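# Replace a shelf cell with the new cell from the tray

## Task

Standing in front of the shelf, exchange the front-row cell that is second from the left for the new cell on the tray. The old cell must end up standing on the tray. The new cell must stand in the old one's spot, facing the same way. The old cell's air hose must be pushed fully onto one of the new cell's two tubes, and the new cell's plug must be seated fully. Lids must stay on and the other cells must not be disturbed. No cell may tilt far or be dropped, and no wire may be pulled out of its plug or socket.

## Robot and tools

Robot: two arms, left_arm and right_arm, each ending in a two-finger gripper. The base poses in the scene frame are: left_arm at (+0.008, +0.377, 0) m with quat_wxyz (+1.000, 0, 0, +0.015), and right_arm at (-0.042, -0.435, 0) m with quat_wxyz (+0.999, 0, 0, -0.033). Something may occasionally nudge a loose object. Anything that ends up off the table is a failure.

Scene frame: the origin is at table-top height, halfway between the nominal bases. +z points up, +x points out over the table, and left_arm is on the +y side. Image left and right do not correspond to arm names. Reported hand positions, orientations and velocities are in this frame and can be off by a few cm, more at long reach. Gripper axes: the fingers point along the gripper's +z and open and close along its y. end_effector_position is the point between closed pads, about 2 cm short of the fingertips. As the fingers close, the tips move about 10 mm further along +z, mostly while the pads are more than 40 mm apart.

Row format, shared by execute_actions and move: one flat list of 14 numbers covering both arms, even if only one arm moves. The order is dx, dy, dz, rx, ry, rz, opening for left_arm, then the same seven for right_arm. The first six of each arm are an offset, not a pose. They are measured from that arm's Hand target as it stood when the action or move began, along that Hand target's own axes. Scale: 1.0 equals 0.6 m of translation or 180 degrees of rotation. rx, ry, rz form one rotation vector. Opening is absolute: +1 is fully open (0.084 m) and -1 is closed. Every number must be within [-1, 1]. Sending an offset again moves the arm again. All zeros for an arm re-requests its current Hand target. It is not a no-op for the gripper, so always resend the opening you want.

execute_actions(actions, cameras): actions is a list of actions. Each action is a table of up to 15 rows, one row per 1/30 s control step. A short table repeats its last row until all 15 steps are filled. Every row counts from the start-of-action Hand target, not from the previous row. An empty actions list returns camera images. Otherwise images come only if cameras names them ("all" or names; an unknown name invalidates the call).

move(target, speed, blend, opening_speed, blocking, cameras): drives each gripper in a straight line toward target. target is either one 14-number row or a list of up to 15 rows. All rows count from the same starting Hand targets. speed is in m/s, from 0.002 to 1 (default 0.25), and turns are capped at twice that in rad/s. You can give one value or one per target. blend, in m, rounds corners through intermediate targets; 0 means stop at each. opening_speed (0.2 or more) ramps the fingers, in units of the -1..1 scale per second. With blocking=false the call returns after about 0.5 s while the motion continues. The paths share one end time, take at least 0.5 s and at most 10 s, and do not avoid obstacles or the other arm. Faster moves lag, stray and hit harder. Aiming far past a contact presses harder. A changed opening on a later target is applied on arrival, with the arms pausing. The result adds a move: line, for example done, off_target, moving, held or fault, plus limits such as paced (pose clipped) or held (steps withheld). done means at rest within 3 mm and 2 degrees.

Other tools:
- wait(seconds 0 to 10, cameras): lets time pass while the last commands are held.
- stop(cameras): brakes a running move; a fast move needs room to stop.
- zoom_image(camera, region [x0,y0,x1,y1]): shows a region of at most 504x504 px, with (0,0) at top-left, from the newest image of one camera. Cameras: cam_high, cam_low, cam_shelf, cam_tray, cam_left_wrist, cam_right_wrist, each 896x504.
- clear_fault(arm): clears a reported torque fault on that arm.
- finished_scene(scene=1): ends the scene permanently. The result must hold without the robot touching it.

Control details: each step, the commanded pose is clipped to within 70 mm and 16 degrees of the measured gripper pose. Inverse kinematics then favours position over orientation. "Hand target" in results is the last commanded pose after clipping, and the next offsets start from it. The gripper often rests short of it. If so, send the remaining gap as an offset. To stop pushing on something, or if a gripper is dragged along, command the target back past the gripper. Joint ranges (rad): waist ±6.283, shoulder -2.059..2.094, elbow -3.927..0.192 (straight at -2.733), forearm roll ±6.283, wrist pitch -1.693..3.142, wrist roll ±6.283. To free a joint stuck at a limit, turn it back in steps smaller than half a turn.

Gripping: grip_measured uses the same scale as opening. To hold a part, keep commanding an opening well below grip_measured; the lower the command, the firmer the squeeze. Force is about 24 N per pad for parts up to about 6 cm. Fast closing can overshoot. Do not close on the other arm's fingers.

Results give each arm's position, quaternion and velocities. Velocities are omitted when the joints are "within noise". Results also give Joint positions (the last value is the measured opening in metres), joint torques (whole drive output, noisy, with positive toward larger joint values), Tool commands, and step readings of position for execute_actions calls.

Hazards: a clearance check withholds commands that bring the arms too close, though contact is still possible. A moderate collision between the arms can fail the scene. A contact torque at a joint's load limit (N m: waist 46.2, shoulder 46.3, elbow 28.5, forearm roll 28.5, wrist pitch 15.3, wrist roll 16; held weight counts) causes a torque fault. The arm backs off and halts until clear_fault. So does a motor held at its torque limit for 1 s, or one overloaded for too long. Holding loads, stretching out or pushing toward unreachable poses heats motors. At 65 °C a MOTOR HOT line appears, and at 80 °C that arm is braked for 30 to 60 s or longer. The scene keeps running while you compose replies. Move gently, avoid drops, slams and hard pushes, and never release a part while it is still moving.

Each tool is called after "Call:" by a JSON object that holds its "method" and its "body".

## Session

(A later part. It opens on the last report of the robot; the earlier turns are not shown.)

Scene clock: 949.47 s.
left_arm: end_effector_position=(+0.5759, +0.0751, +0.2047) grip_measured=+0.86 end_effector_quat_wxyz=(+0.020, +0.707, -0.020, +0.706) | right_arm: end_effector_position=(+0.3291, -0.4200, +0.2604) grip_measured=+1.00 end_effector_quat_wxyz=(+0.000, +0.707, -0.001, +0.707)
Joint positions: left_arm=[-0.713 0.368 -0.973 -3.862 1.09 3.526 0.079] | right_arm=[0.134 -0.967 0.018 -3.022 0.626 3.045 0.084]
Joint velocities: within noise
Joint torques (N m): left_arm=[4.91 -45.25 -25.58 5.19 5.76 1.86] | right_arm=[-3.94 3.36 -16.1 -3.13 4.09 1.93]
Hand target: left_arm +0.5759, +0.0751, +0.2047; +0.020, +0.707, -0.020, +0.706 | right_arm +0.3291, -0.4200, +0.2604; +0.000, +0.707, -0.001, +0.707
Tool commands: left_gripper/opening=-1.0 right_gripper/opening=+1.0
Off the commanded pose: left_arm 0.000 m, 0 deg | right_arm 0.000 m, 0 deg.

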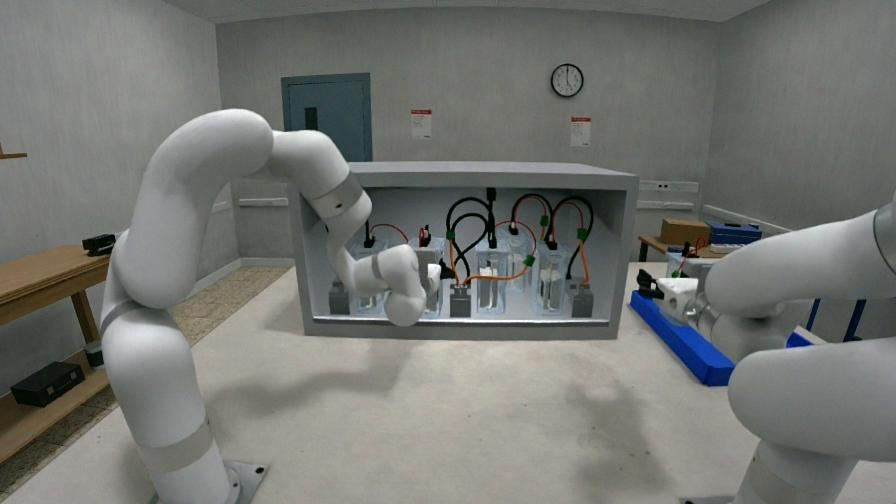

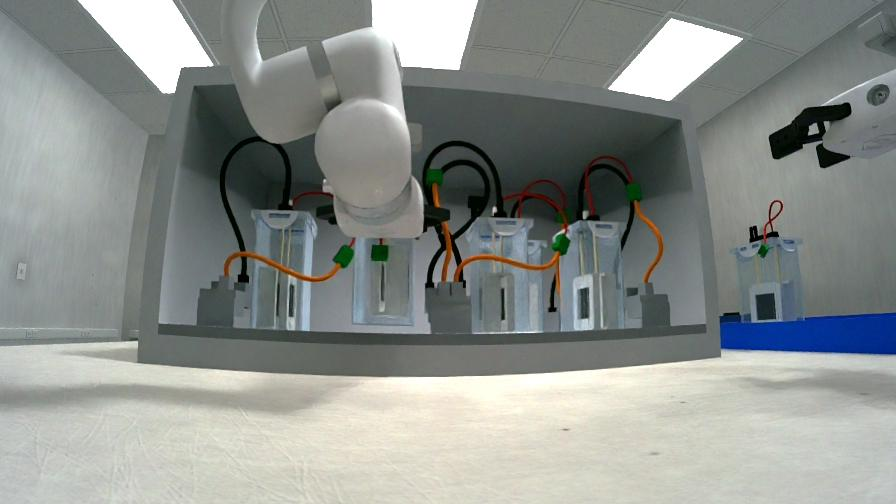

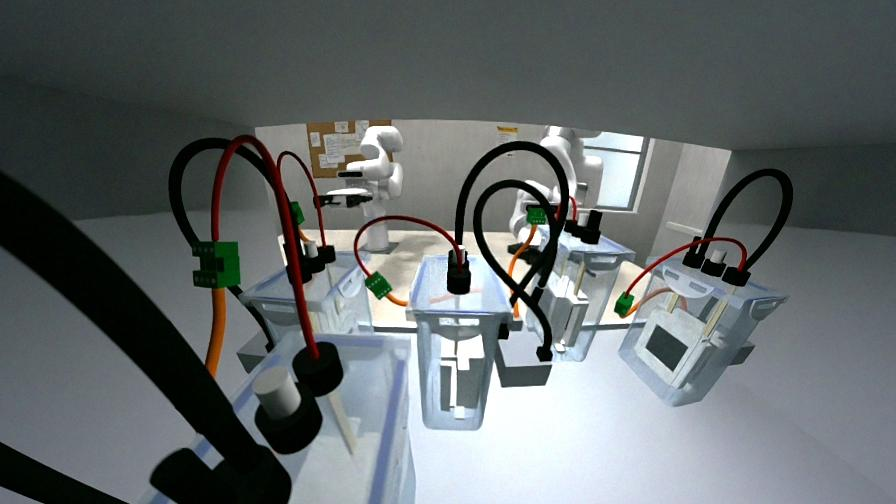

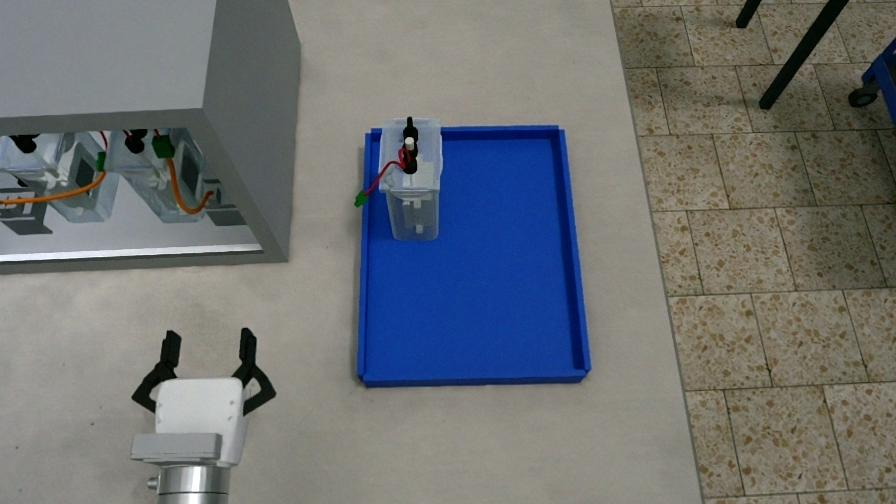

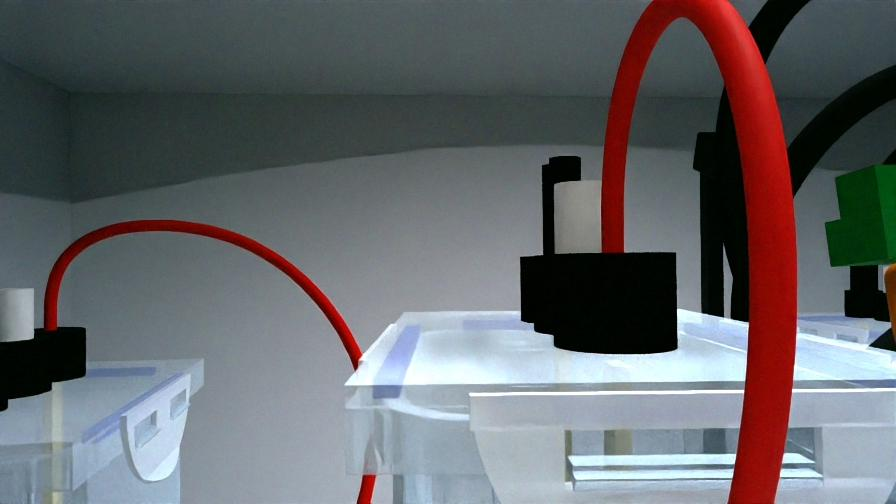

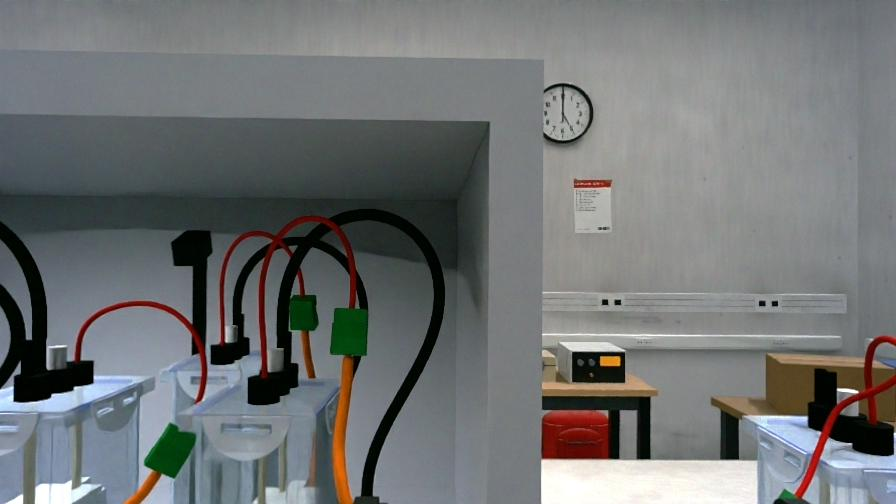

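Call:
{"method": "move", "body": {"target": [[0,0,0.075,0,0,0,-1,0,0,0,0,0,0,1]], "speed": 0.06, "cameras": ["cam_shelf","cam_left_wrist","cam_low"]}}

Call:
{"method": "zoom_image", "body": {"camera": "cam_shelf", "region": [440, 120, 700, 400]}}

Scene clock: 953.50 s.
left_arm: end_effector_position=(+0.6208, +0.0725, +0.2047) grip_measured=+0.86 end_effector_quat_wxyz=(+0.020, +0.707, -0.020, +0.706) | right_arm: end_effector_position=(+0.3291, -0.4200, +0.2604) grip_measured=+1.00 end_effector_quat_wxyz=(+0.000, +0.707, -0.001, +0.707)
Joint positions: left_arm=[-0.653 0.466 -1.13 -3.819 1.022 3.538 0.079] | right_arm=[0.134 -0.967 0.018 -3.022 0.626 3.045 0.084]
Joint torques (N m): left_arm=[4.82 -49.87 -26.55 5.1 5.38 1.89] | right_arm=[-3.84 3.25 -16.04 -2.95 4.26 1.89]
Hand target: left_arm +0.6209, +0.0725, +0.2047; +0.020, +0.707, -0.020, +0.706 | right_arm +0.3291, -0.4200, +0.2604; +0.000, +0.707, -0.001, +0.707
Off the commanded pose: left_arm 0.000 m, 0 deg | right_arm 0.000 m, 0 deg.
move: done
Images, in order (width x height): cam_low 896x504, cam_shelf 896x504, cam_left_wrist 896x504.

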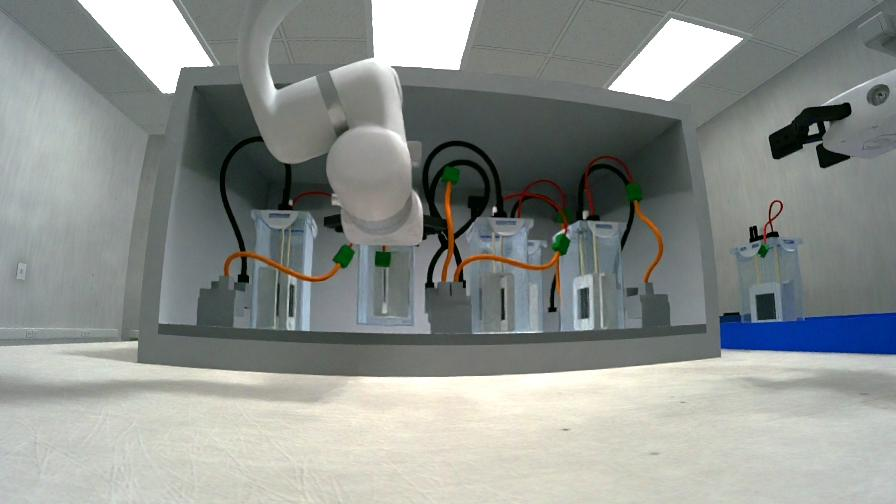

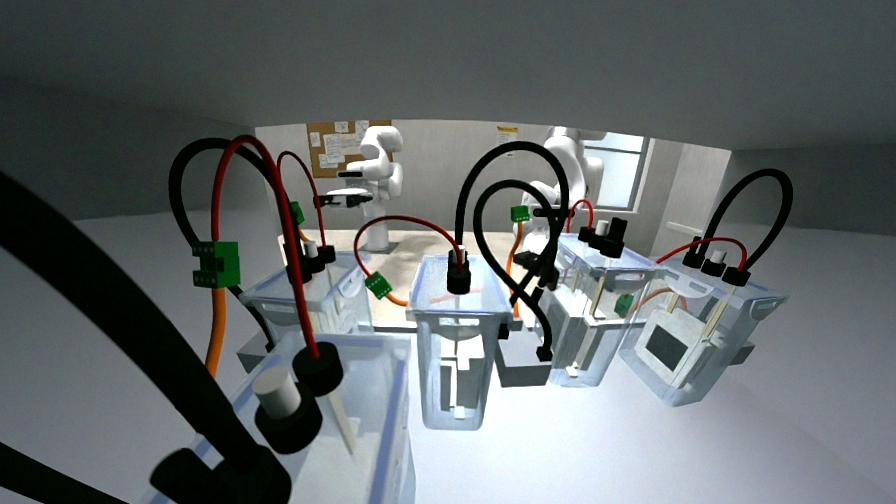

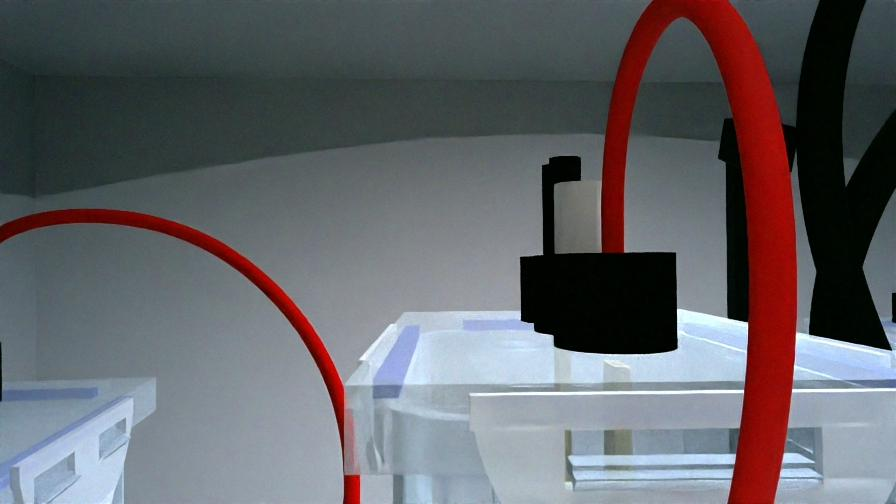

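Scaled by 1.800 from the camera's 896x504 image, which has a finer 1280x720 frame.

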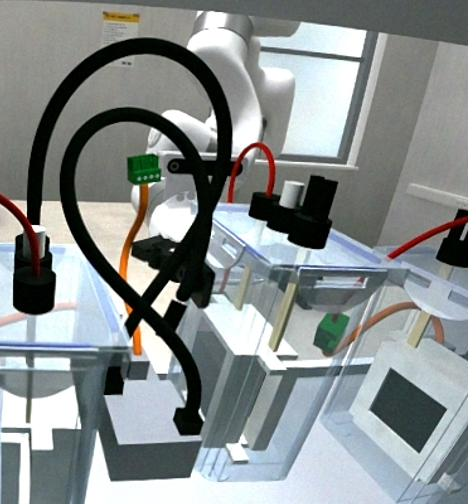

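Call:
{"method": "move", "body": {"target": [[0,0,0.037,0,0,0,-1,0,0,0,0,0,0,1]], "speed": 0.04, "cameras": ["cam_shelf","cam_left_wrist","cam_low"]}}

Call:
{"method": "zoom_image", "body": {"camera": "cam_shelf", "region": [440, 120, 700, 400]}}

Scene clock: 959.07 s.
left_arm: end_effector_position=(+0.6430, +0.0713, +0.2046) grip_measured=+0.86 end_effector_quat_wxyz=(+0.020, +0.707, -0.020, +0.706) | right_arm: end_effector_position=(+0.3291, -0.4200, +0.2604) grip_measured=+1.00 end_effector_quat_wxyz=(+0.000, +0.707, -0.001, +0.707)
Joint positions: left_arm=[-0.626 0.517 -1.213 -3.803 0.986 3.546 0.079] | right_arm=[0.134 -0.967 0.018 -3.022 0.626 3.045 0.084]
Joint torques (N m): left_arm=[4.88 -52.26 -26.76 5.05 5.3 1.94] | right_arm=[-4.01 3.3 -15.8 -2.84 4.14 1.86]
Hand target: left_arm +0.6430, +0.0713, +0.2046; +0.020, +0.707, -0.020, +0.706 | right_arm +0.3291, -0.4200, +0.2604; +0.000, +0.707, -0.001, +0.707
Off the commanded pose: left_arm 0.000 m, 0 deg | right_arm 0.000 m, 0 deg.
move: done
Images, in order (width x height): cam_low 896x504, cam_shelf 896x504, cam_left_wrist 896x504.

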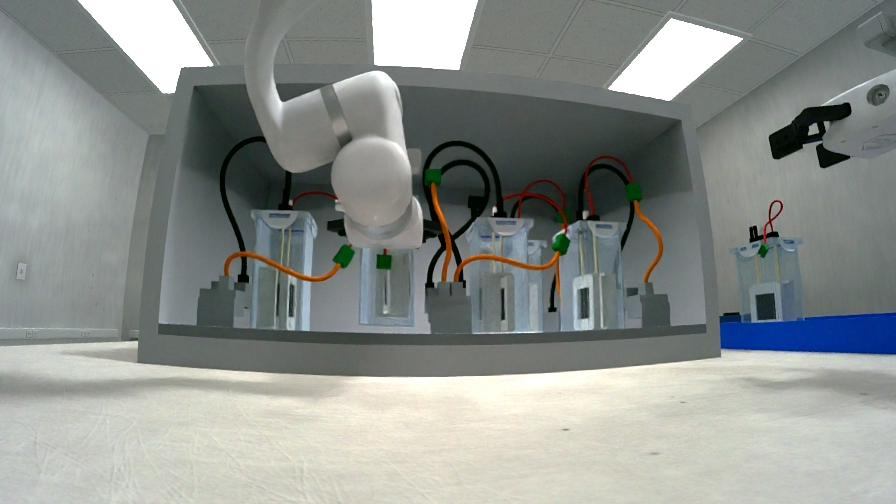

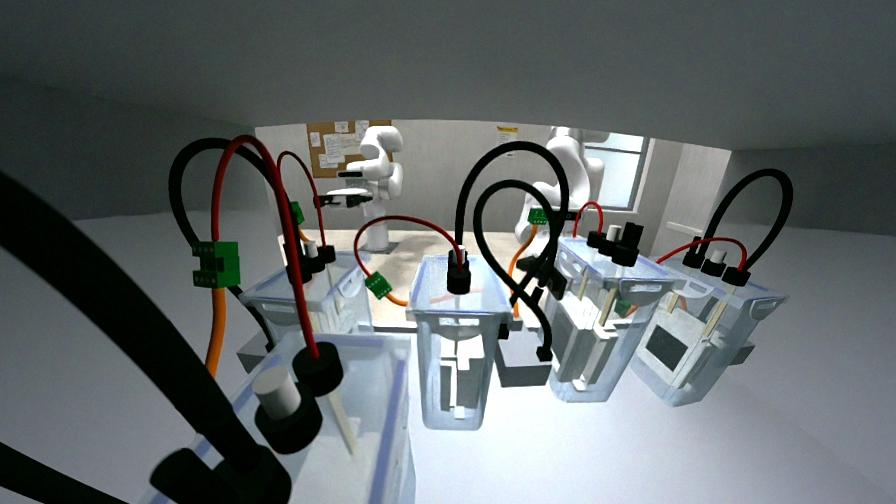

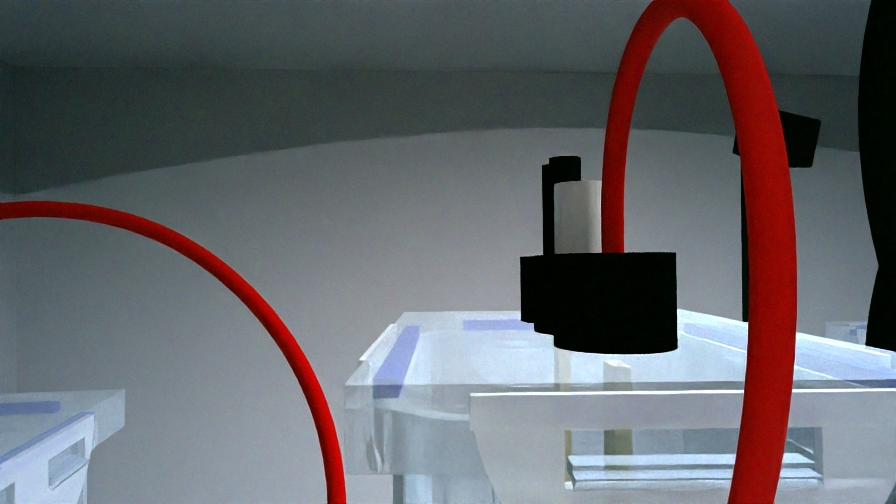

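Scaled by 1.800 from the camera's 896x504 image, which has a finer 1280x720 frame.

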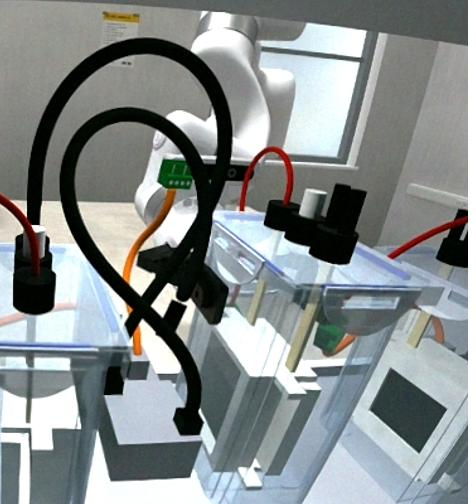

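Call:
{"method": "move", "body": {"target": [[0,0,0.0367,0,0,0,-1,0,0,0,0,0,0,1]], "speed": 0.04, "cameras": ["cam_shelf","cam_left_wrist","cam_low"]}}

Call:
{"method": "zoom_image", "body": {"camera": "cam_shelf", "region": [440, 120, 700, 400]}}

Call:
{"method": "zoom_image", "body": {"camera": "cam_low", "region": [220, 120, 520, 360]}}

Scene clock: 962.53 s.
left_arm: end_effector_position=(+0.6650, +0.0700, +0.2046) grip_measured=+0.86 end_effector_quat_wxyz=(+0.020, +0.707, -0.020, +0.706) | right_arm: end_effector_position=(+0.3291, -0.4200, +0.2604) grip_measured=+1.00 end_effector_quat_wxyz=(+0.000, +0.707, -0.001, +0.707)
Joint positions: left_arm=[-0.602 0.57 -1.301 -3.791 0.949 3.556 0.079] | right_arm=[0.134 -0.967 0.018 -3.022 0.626 3.045 0.084]
Joint torques (N m): left_arm=[4.87 -54.24 -27.45 4.89 5.26 1.87] | right_arm=[-3.75 3.37 -15.67 -2.98 4.17 1.88]
Hand target: left_arm +0.6650, +0.0700, +0.2046; +0.020, +0.707, -0.020, +0.706 | right_arm +0.3291, -0.4200, +0.2604; +0.000, +0.707, -0.001, +0.707
Off the commanded pose: left_arm 0.000 m, 0 deg | right_arm 0.000 m, 0 deg.
move: done
Images, in order (width x height): cam_low 896x504, cam_shelf 896x504, cam_left_wrist 896x504.

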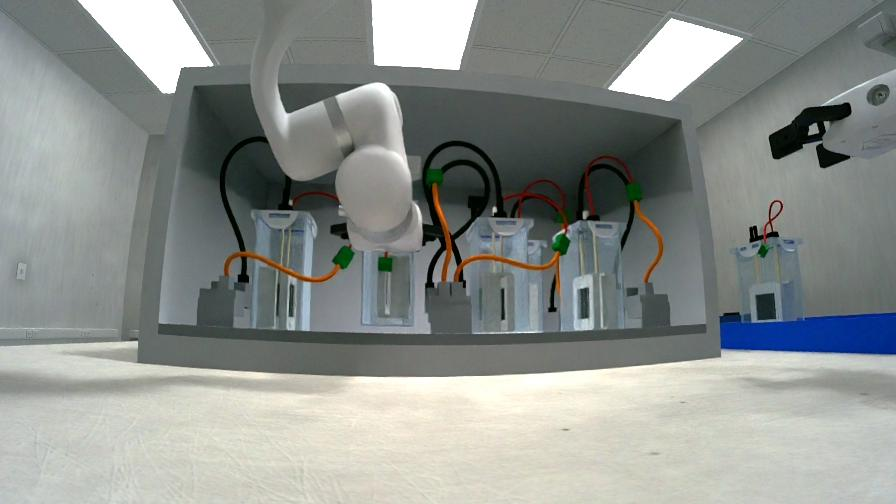

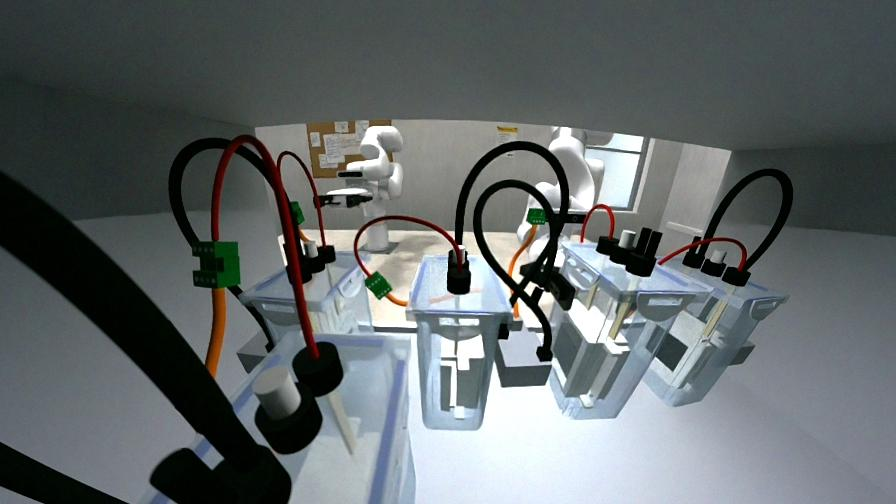

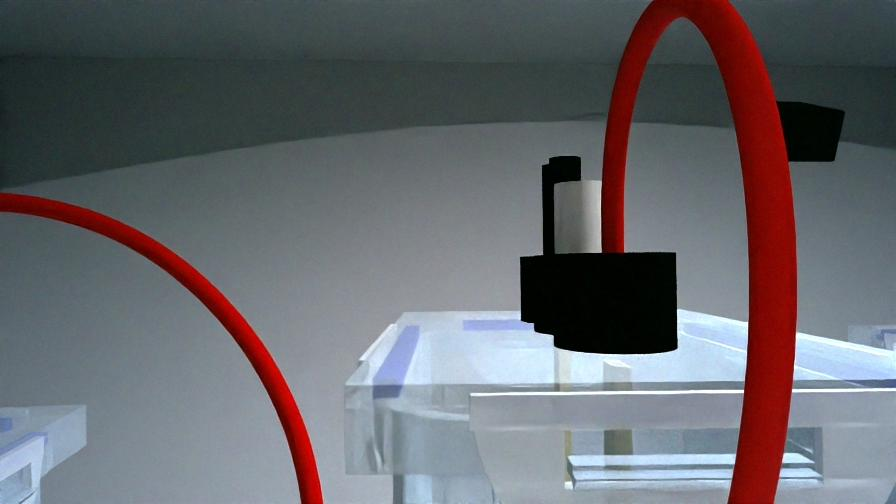

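Scaled by 1.800 from the camera's 896x504 image, which has a finer 1280x720 frame.

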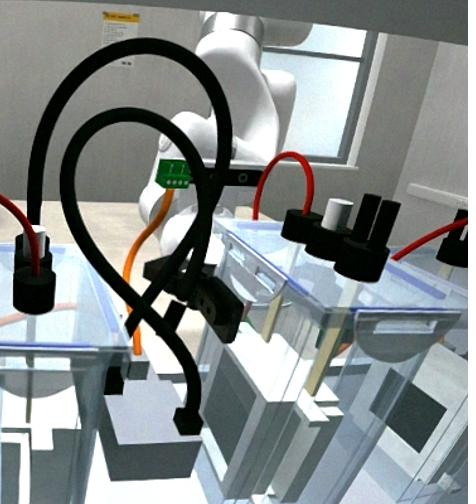

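Scaled by 1.680 from the camera's 896x504 image, which has a finer 1280x720 frame.

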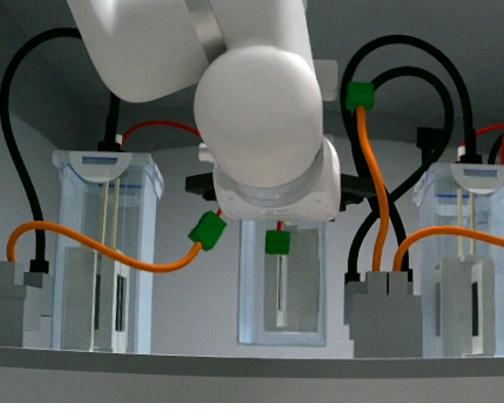

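Call:
{"method": "move", "body": {"target": [[-0.02,0,0,0,0,0,-1,0,0,0,0,0,0,1]], "speed": 0.03, "cameras": ["cam_shelf","cam_left_wrist","cam_low"]}}

Call:
{"method": "zoom_image", "body": {"camera": "cam_low", "region": [220, 120, 520, 360]}}

Scene clock: 967.97 s.
left_arm: end_effector_position=(+0.6650, +0.0700, +0.1926) grip_measured=+0.86 end_effector_quat_wxyz=(+0.020, +0.707, -0.020, +0.706) | right_arm: end_effector_position=(+0.3291, -0.4200, +0.2604) grip_measured=+1.00 end_effector_quat_wxyz=(+0.000, +0.707, -0.001, +0.707)
Joint positions: left_arm=[-0.603 0.595 -1.303 -3.783 0.968 3.541 0.079] | right_arm=[0.134 -0.967 0.018 -3.022 0.626 3.045 0.084]
Joint torques (N m): left_arm=[-4.32 -55.05 -27.09 4.92 10.05 -1.99] | right_arm=[-3.66 3.11 -15.73 -2.76 4.09 1.89]
Hand target: left_arm +0.6650, +0.0700, +0.1926; +0.020, +0.707, -0.020, +0.706 | right_arm +0.3291, -0.4200, +0.2604; +0.000, +0.707, -0.001, +0.707
Off the commanded pose: left_arm 0.000 m, 0 deg | right_arm 0.000 m, 0 deg.
move: done
Images, in order (width x height): cam_low 896x504, cam_shelf 896x504, cam_left_wrist 896x504.

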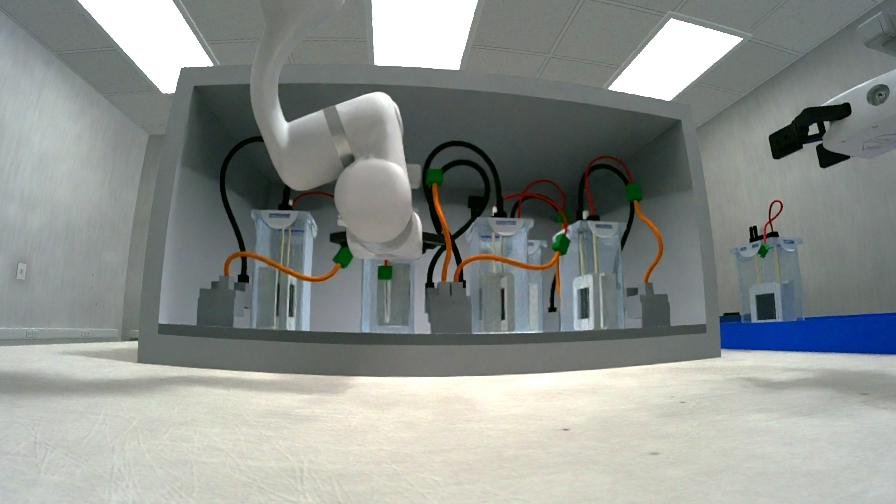

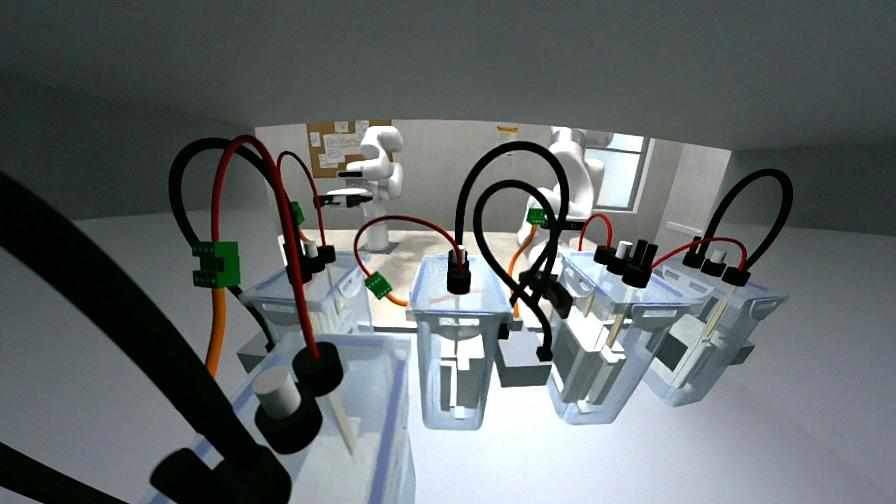

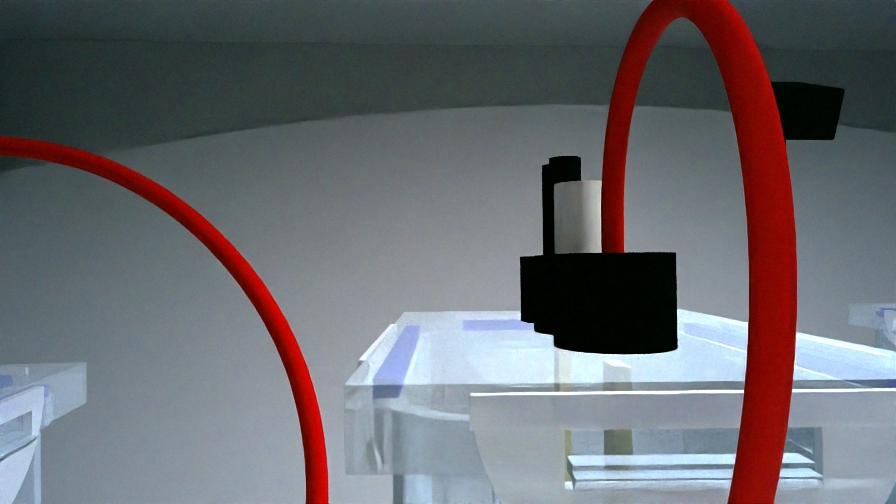

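Scaled by 1.680 from the camera's 896x504 image, which has a finer 1280x720 frame.

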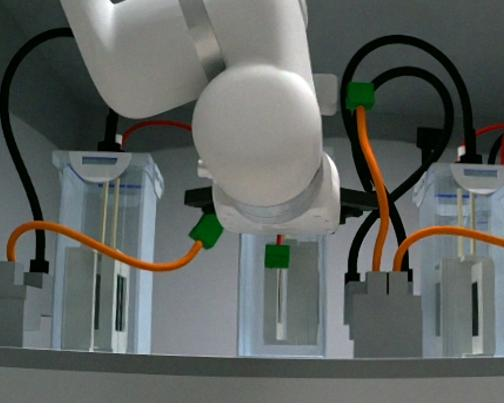

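Call:
{"method": "move", "body": {"target": [[-0.013,0,0,0,0,0,-1,0,0,0,0,0,0,1]], "speed": 0.02, "cameras": ["cam_shelf","cam_low"]}}

Call:
{"method": "zoom_image", "body": {"camera": "cam_low", "region": [220, 120, 520, 360]}}

Call:
{"method": "zoom_image", "body": {"camera": "cam_shelf", "region": [440, 180, 760, 460]}}

Scene clock: 971.93 s.
left_arm: end_effector_position=(+0.6650, +0.0700, +0.1848) grip_measured=+0.86 end_effector_quat_wxyz=(+0.020, +0.707, -0.020, +0.706) | right_arm: end_effector_position=(+0.3291, -0.4200, +0.2604) grip_measured=+1.00 end_effector_quat_wxyz=(+0.000, +0.707, -0.001, +0.707)
Joint positions: left_arm=[-0.605 0.612 -1.306 -3.779 0.98 3.531 0.079] | right_arm=[0.134 -0.967 0.018 -3.022 0.626 3.045 0.084]
Joint torques (N m): left_arm=[-4.38 -55.02 -27.1 4.94 10.05 -2.03] | right_arm=[-3.6 3.28 -15.52 -2.79 4.15 1.75]
Hand target: left_arm +0.6650, +0.0700, +0.1848; +0.020, +0.707, -0.020, +0.706 | right_arm +0.3291, -0.4200, +0.2604; +0.000, +0.707, -0.001, +0.707
Off the commanded pose: left_arm 0.000 m, 0 deg | right_arm 0.000 m, 0 deg.
move: done
Images, in order (width x height): cam_low 896x504, cam_shelf 896x504.

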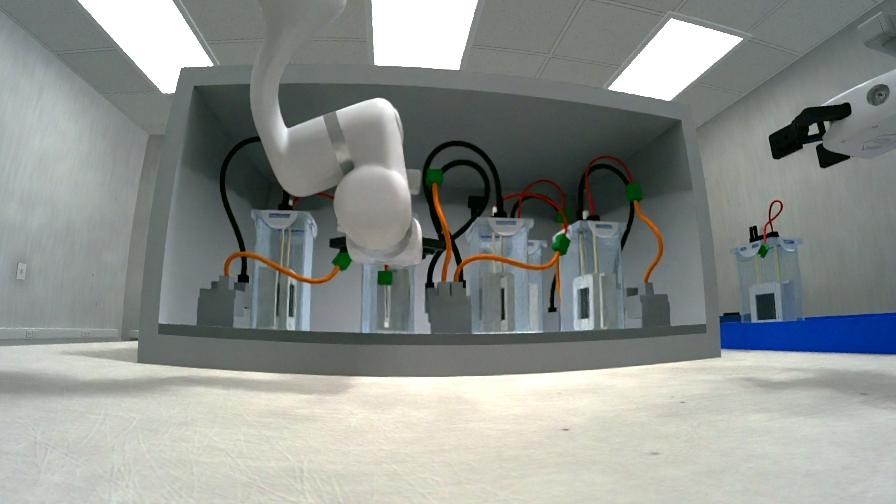

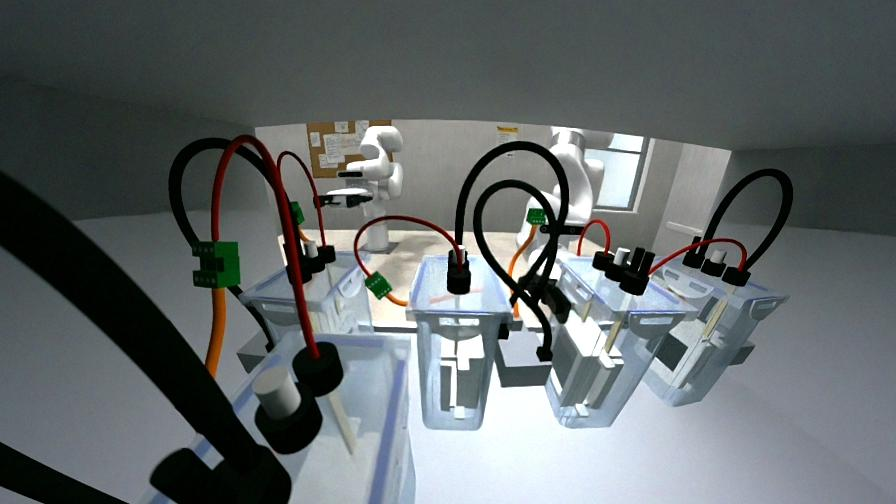

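Scaled by 1.680 from the camera's 896x504 image, which has a finer 1280x720 frame.

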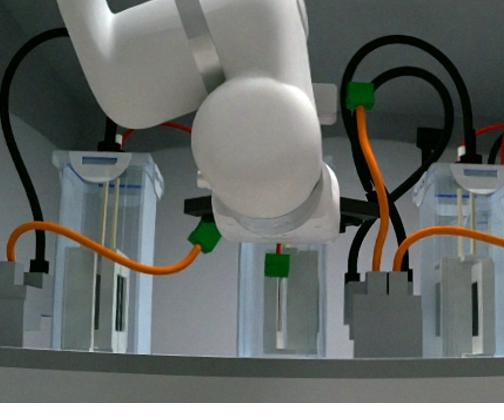

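Scaled by 1.575 from the camera's 896x504 image, which has a finer 1280x720 frame.

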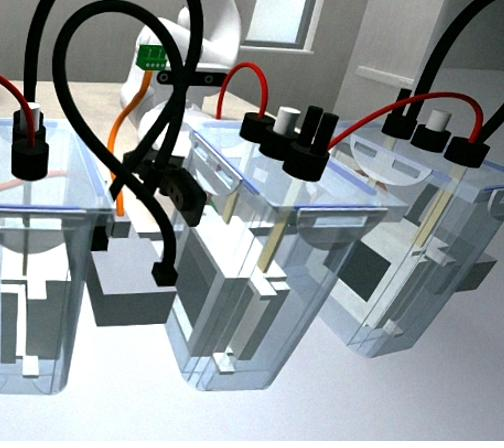

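Call:
{"method": "move", "body": {"target": [[-0.0058,0,0,0,0,0,-1,0,0,0,0,0,0,1]], "speed": 0.01}}

Call:
{"method": "move", "body": {"target": [[-0.0025,0,0,0,0,0,-1,0,0,0,0,0,0,1]], "speed": 0.01}}

Scene clock: 975.10 s.
left_arm: end_effector_position=(+0.6650, +0.0700, +0.1814) grip_measured=+0.86 end_effector_quat_wxyz=(+0.020, +0.707, -0.020, +0.706) | right_arm: end_effector_position=(+0.3291, -0.4200, +0.2604) grip_measured=+1.00 end_effector_quat_wxyz=(+0.000, +0.707, -0.001, +0.707)
Joint positions: left_arm=[-0.605 0.619 -1.307 -3.777 0.985 3.527 0.079] | right_arm=[0.134 -0.967 0.018 -3.022 0.626 3.045 0.084]
Joint torques (N m): left_arm=[-4.6 -54.84 -26.84 4.93 10.02 -2.06] | right_arm=[-3.78 2.95 -15.45 -2.83 4.07 1.84]
Hand target: left_arm +0.6650, +0.0700, +0.1813; +0.020, +0.707, -0.020, +0.706 | right_arm +0.3291, -0.4200, +0.2604; +0.000, +0.707, -0.001, +0.707
Off the commanded pose: left_arm 0.000 m, 0 deg | right_arm 0.000 m, 0 deg.
move: done

Scene clock: 975.80 s.
left_arm: end_effector_position=(+0.6650, +0.0700, +0.1800) grip_measured=+0.86 end_effector_quat_wxyz=(+0.020, +0.707, -0.020, +0.706) | right_arm: end_effector_position=(+0.3291, -0.4200, +0.2604) grip_measured=+1.00 end_effector_quat_wxyz=(+0.000, +0.707, -0.001, +0.707)
Joint positions: left_arm=[-0.605 0.622 -1.307 -3.776 0.988 3.525 0.079] | right_arm=[0.134 -0.967 0.018 -3.022 0.626 3.045 0.084]
Joint torques (N m): left_arm=[-3.8 -43.8 -22.01 3.88 6.65 -2.17] | right_arm=[-3.71 3.01 -15.23 -2.81 4.18 1.78]
Hand target: left_arm +0.6650, +0.0700, +0.1798; +0.020, +0.707, -0.020, +0.706 | right_arm +0.3291, -0.4200, +0.2604; +0.000, +0.707, -0.001, +0.707
Off the commanded pose: left_arm 0.000 m, 0 deg | right_arm 0.000 m, 0 deg.
move: done

Call:
{"method": "move", "body": {"target": [[0,0,0,0,0,0,1,0,0,0,0,0,0,1]], "opening_speed": 0.5, "cameras": ["cam_shelf","cam_low","cam_left_wrist"]}}

Call:
{"method": "zoom_image", "body": {"camera": "cam_shelf", "region": [440, 180, 760, 460]}}

Scene clock: 982.57 s.
left_arm: end_effector_position=(+0.6650, +0.0700, +0.1798) grip_measured=+1.00 end_effector_quat_wxyz=(+0.020, +0.707, -0.020, +0.706) | right_arm: end_effector_position=(+0.3291, -0.4200, +0.2604) grip_measured=+1.00 end_effector_quat_wxyz=(+0.000, +0.707, -0.001, +0.707)
Joint positions: left_arm=[-0.605 0.623 -1.307 -3.776 0.988 3.525 0.084] | right_arm=[0.134 -0.967 0.018 -3.022 0.626 3.045 0.084]
Joint torques (N m): left_arm=[0.13 -43.11 -15.74 -1.5 1.83 -1.59] | right_arm=[-3.66 3.01 -15.26 -2.74 4.02 1.7]
Hand target: left_arm +0.6650, +0.0700, +0.1798; +0.020, +0.707, -0.020, +0.706 | right_arm +0.3291, -0.4200, +0.2604; +0.000, +0.707, -0.001, +0.707
Off the commanded pose: left_arm 0.000 m, 0 deg | right_arm 0.000 m, 0 deg.
move: done
Images, in order (width x height): cam_low 896x504, cam_shelf 896x504, cam_left_wrist 896x504.

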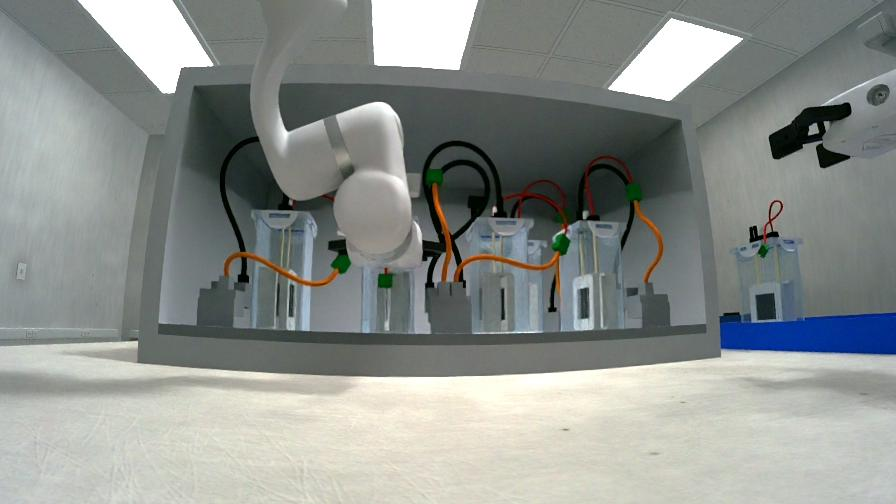

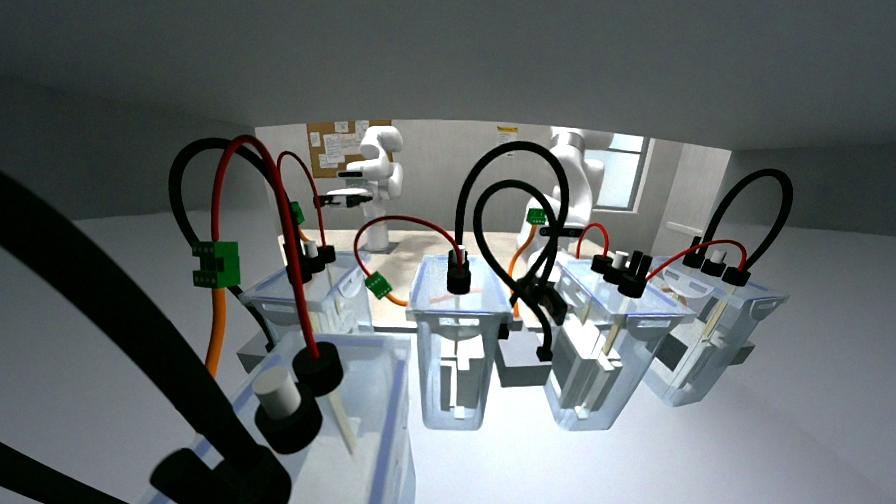

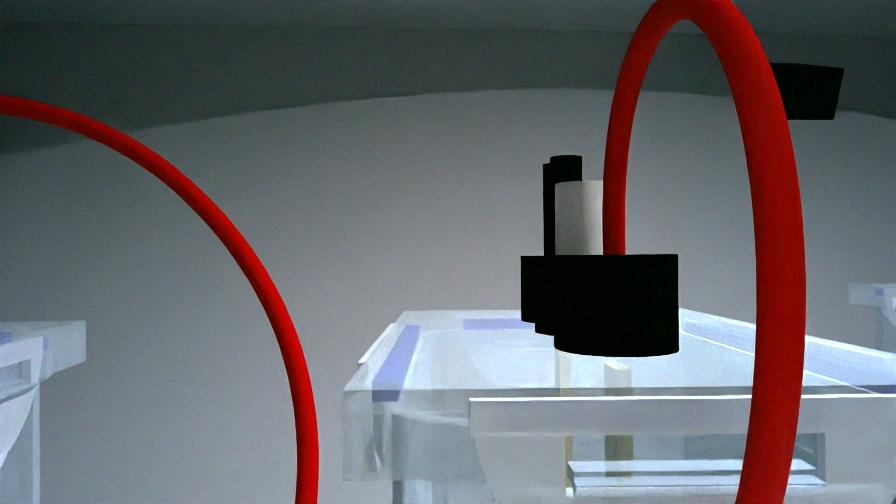

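Scaled by 1.575 from the camera's 896x504 image, which has a finer 1280x720 frame.

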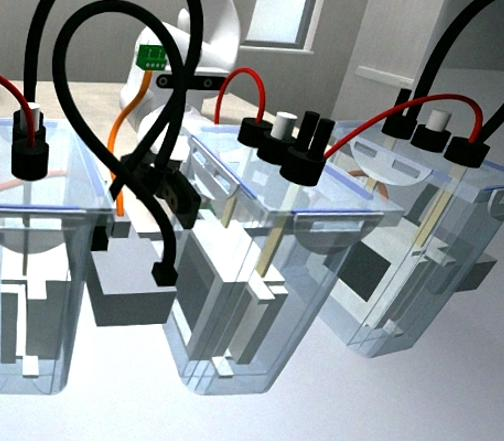

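Call:
{"method": "move", "body": {"target": [[0,0,-0.05,0,0,0,1,0,0,0,0,0,0,1]], "speed": 0.05, "cameras": ["cam_shelf","cam_low","cam_left_wrist"]}}

Call:
{"method": "zoom_image", "body": {"camera": "cam_shelf", "region": [440, 120, 700, 400]}}

Call:
{"method": "zoom_image", "body": {"camera": "cam_low", "region": [220, 120, 520, 360]}}

Scene clock: 986.80 s.
left_arm: end_effector_position=(+0.6350, +0.0717, +0.1799) grip_measured=+1.00 end_effector_quat_wxyz=(+0.020, +0.707, -0.020, +0.706) | right_arm: end_effector_position=(+0.3291, -0.4200, +0.2604) grip_measured=+1.00 end_effector_quat_wxyz=(+0.000, +0.707, -0.001, +0.707)
Joint positions: left_arm=[-0.64 0.554 -1.189 -3.795 1.04 3.51 0.084] | right_arm=[0.134 -0.967 0.018 -3.022 0.626 3.045 0.084]
Joint torques (N m): left_arm=[-4.21 -52.08 -10.69 -2.52 4.82 -1.97] | right_arm=[-3.72 3.23 -15.13 -2.73 4.06 1.75]
Hand target: left_arm +0.6350, +0.0717, +0.1799; +0.020, +0.707, -0.020, +0.706 | right_arm +0.3291, -0.4200, +0.2604; +0.000, +0.707, -0.001, +0.707
Off the commanded pose: left_arm 0.000 m, 0 deg | right_arm 0.000 m, 0 deg.
move: done
Images, in order (width x height): cam_low 896x504, cam_shelf 896x504, cam_left_wrist 896x504.

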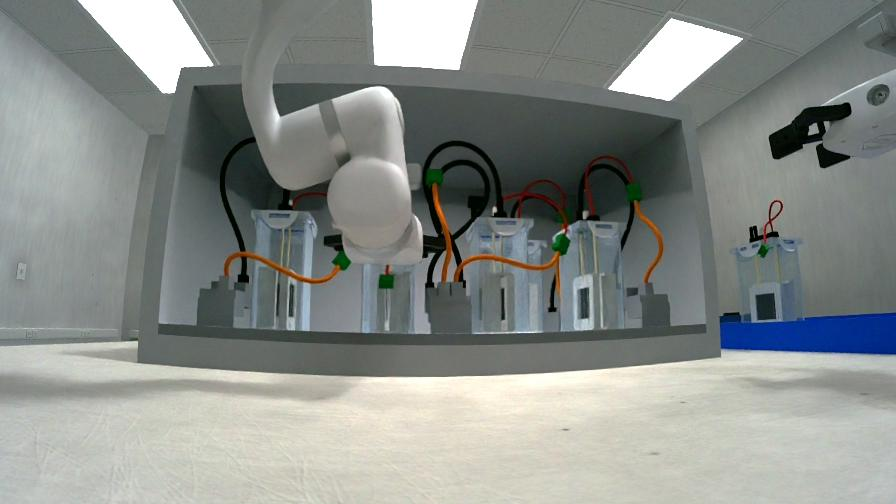

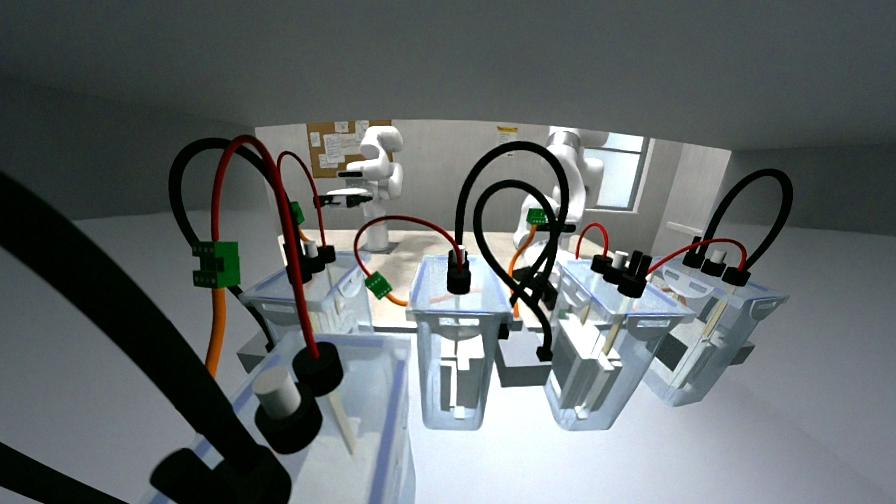

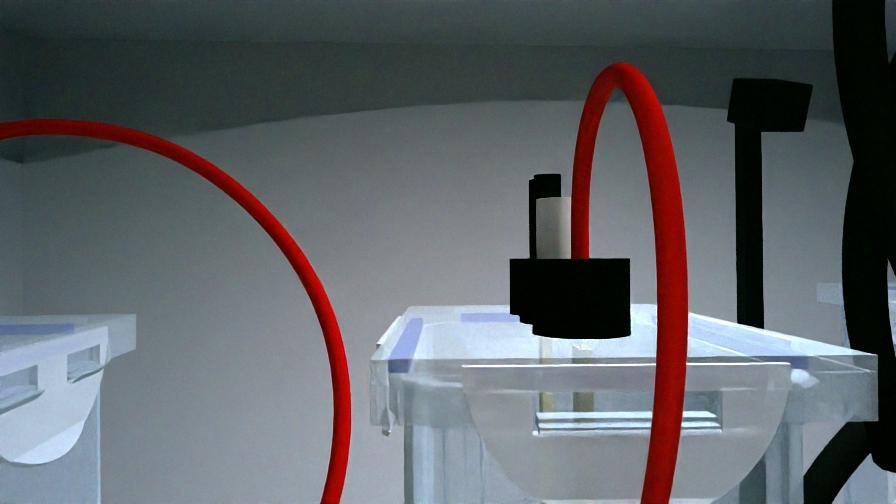

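Scaled by 1.800 from the camera's 896x504 image, which has a finer 1280x720 frame.

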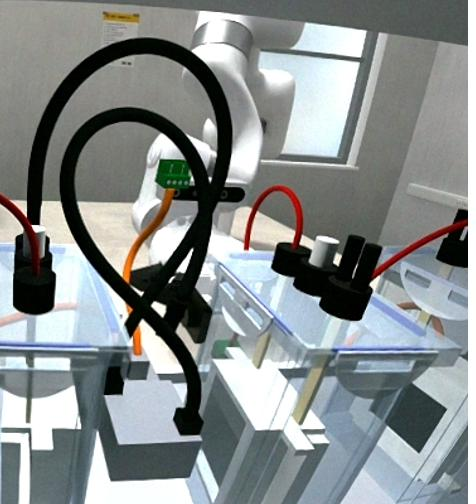

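Scaled by 1.680 from the camera's 896x504 image, which has a finer 1280x720 frame.

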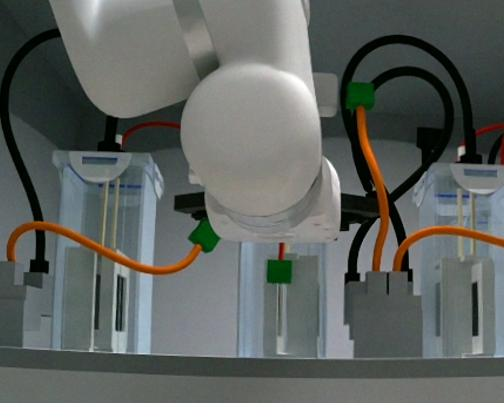

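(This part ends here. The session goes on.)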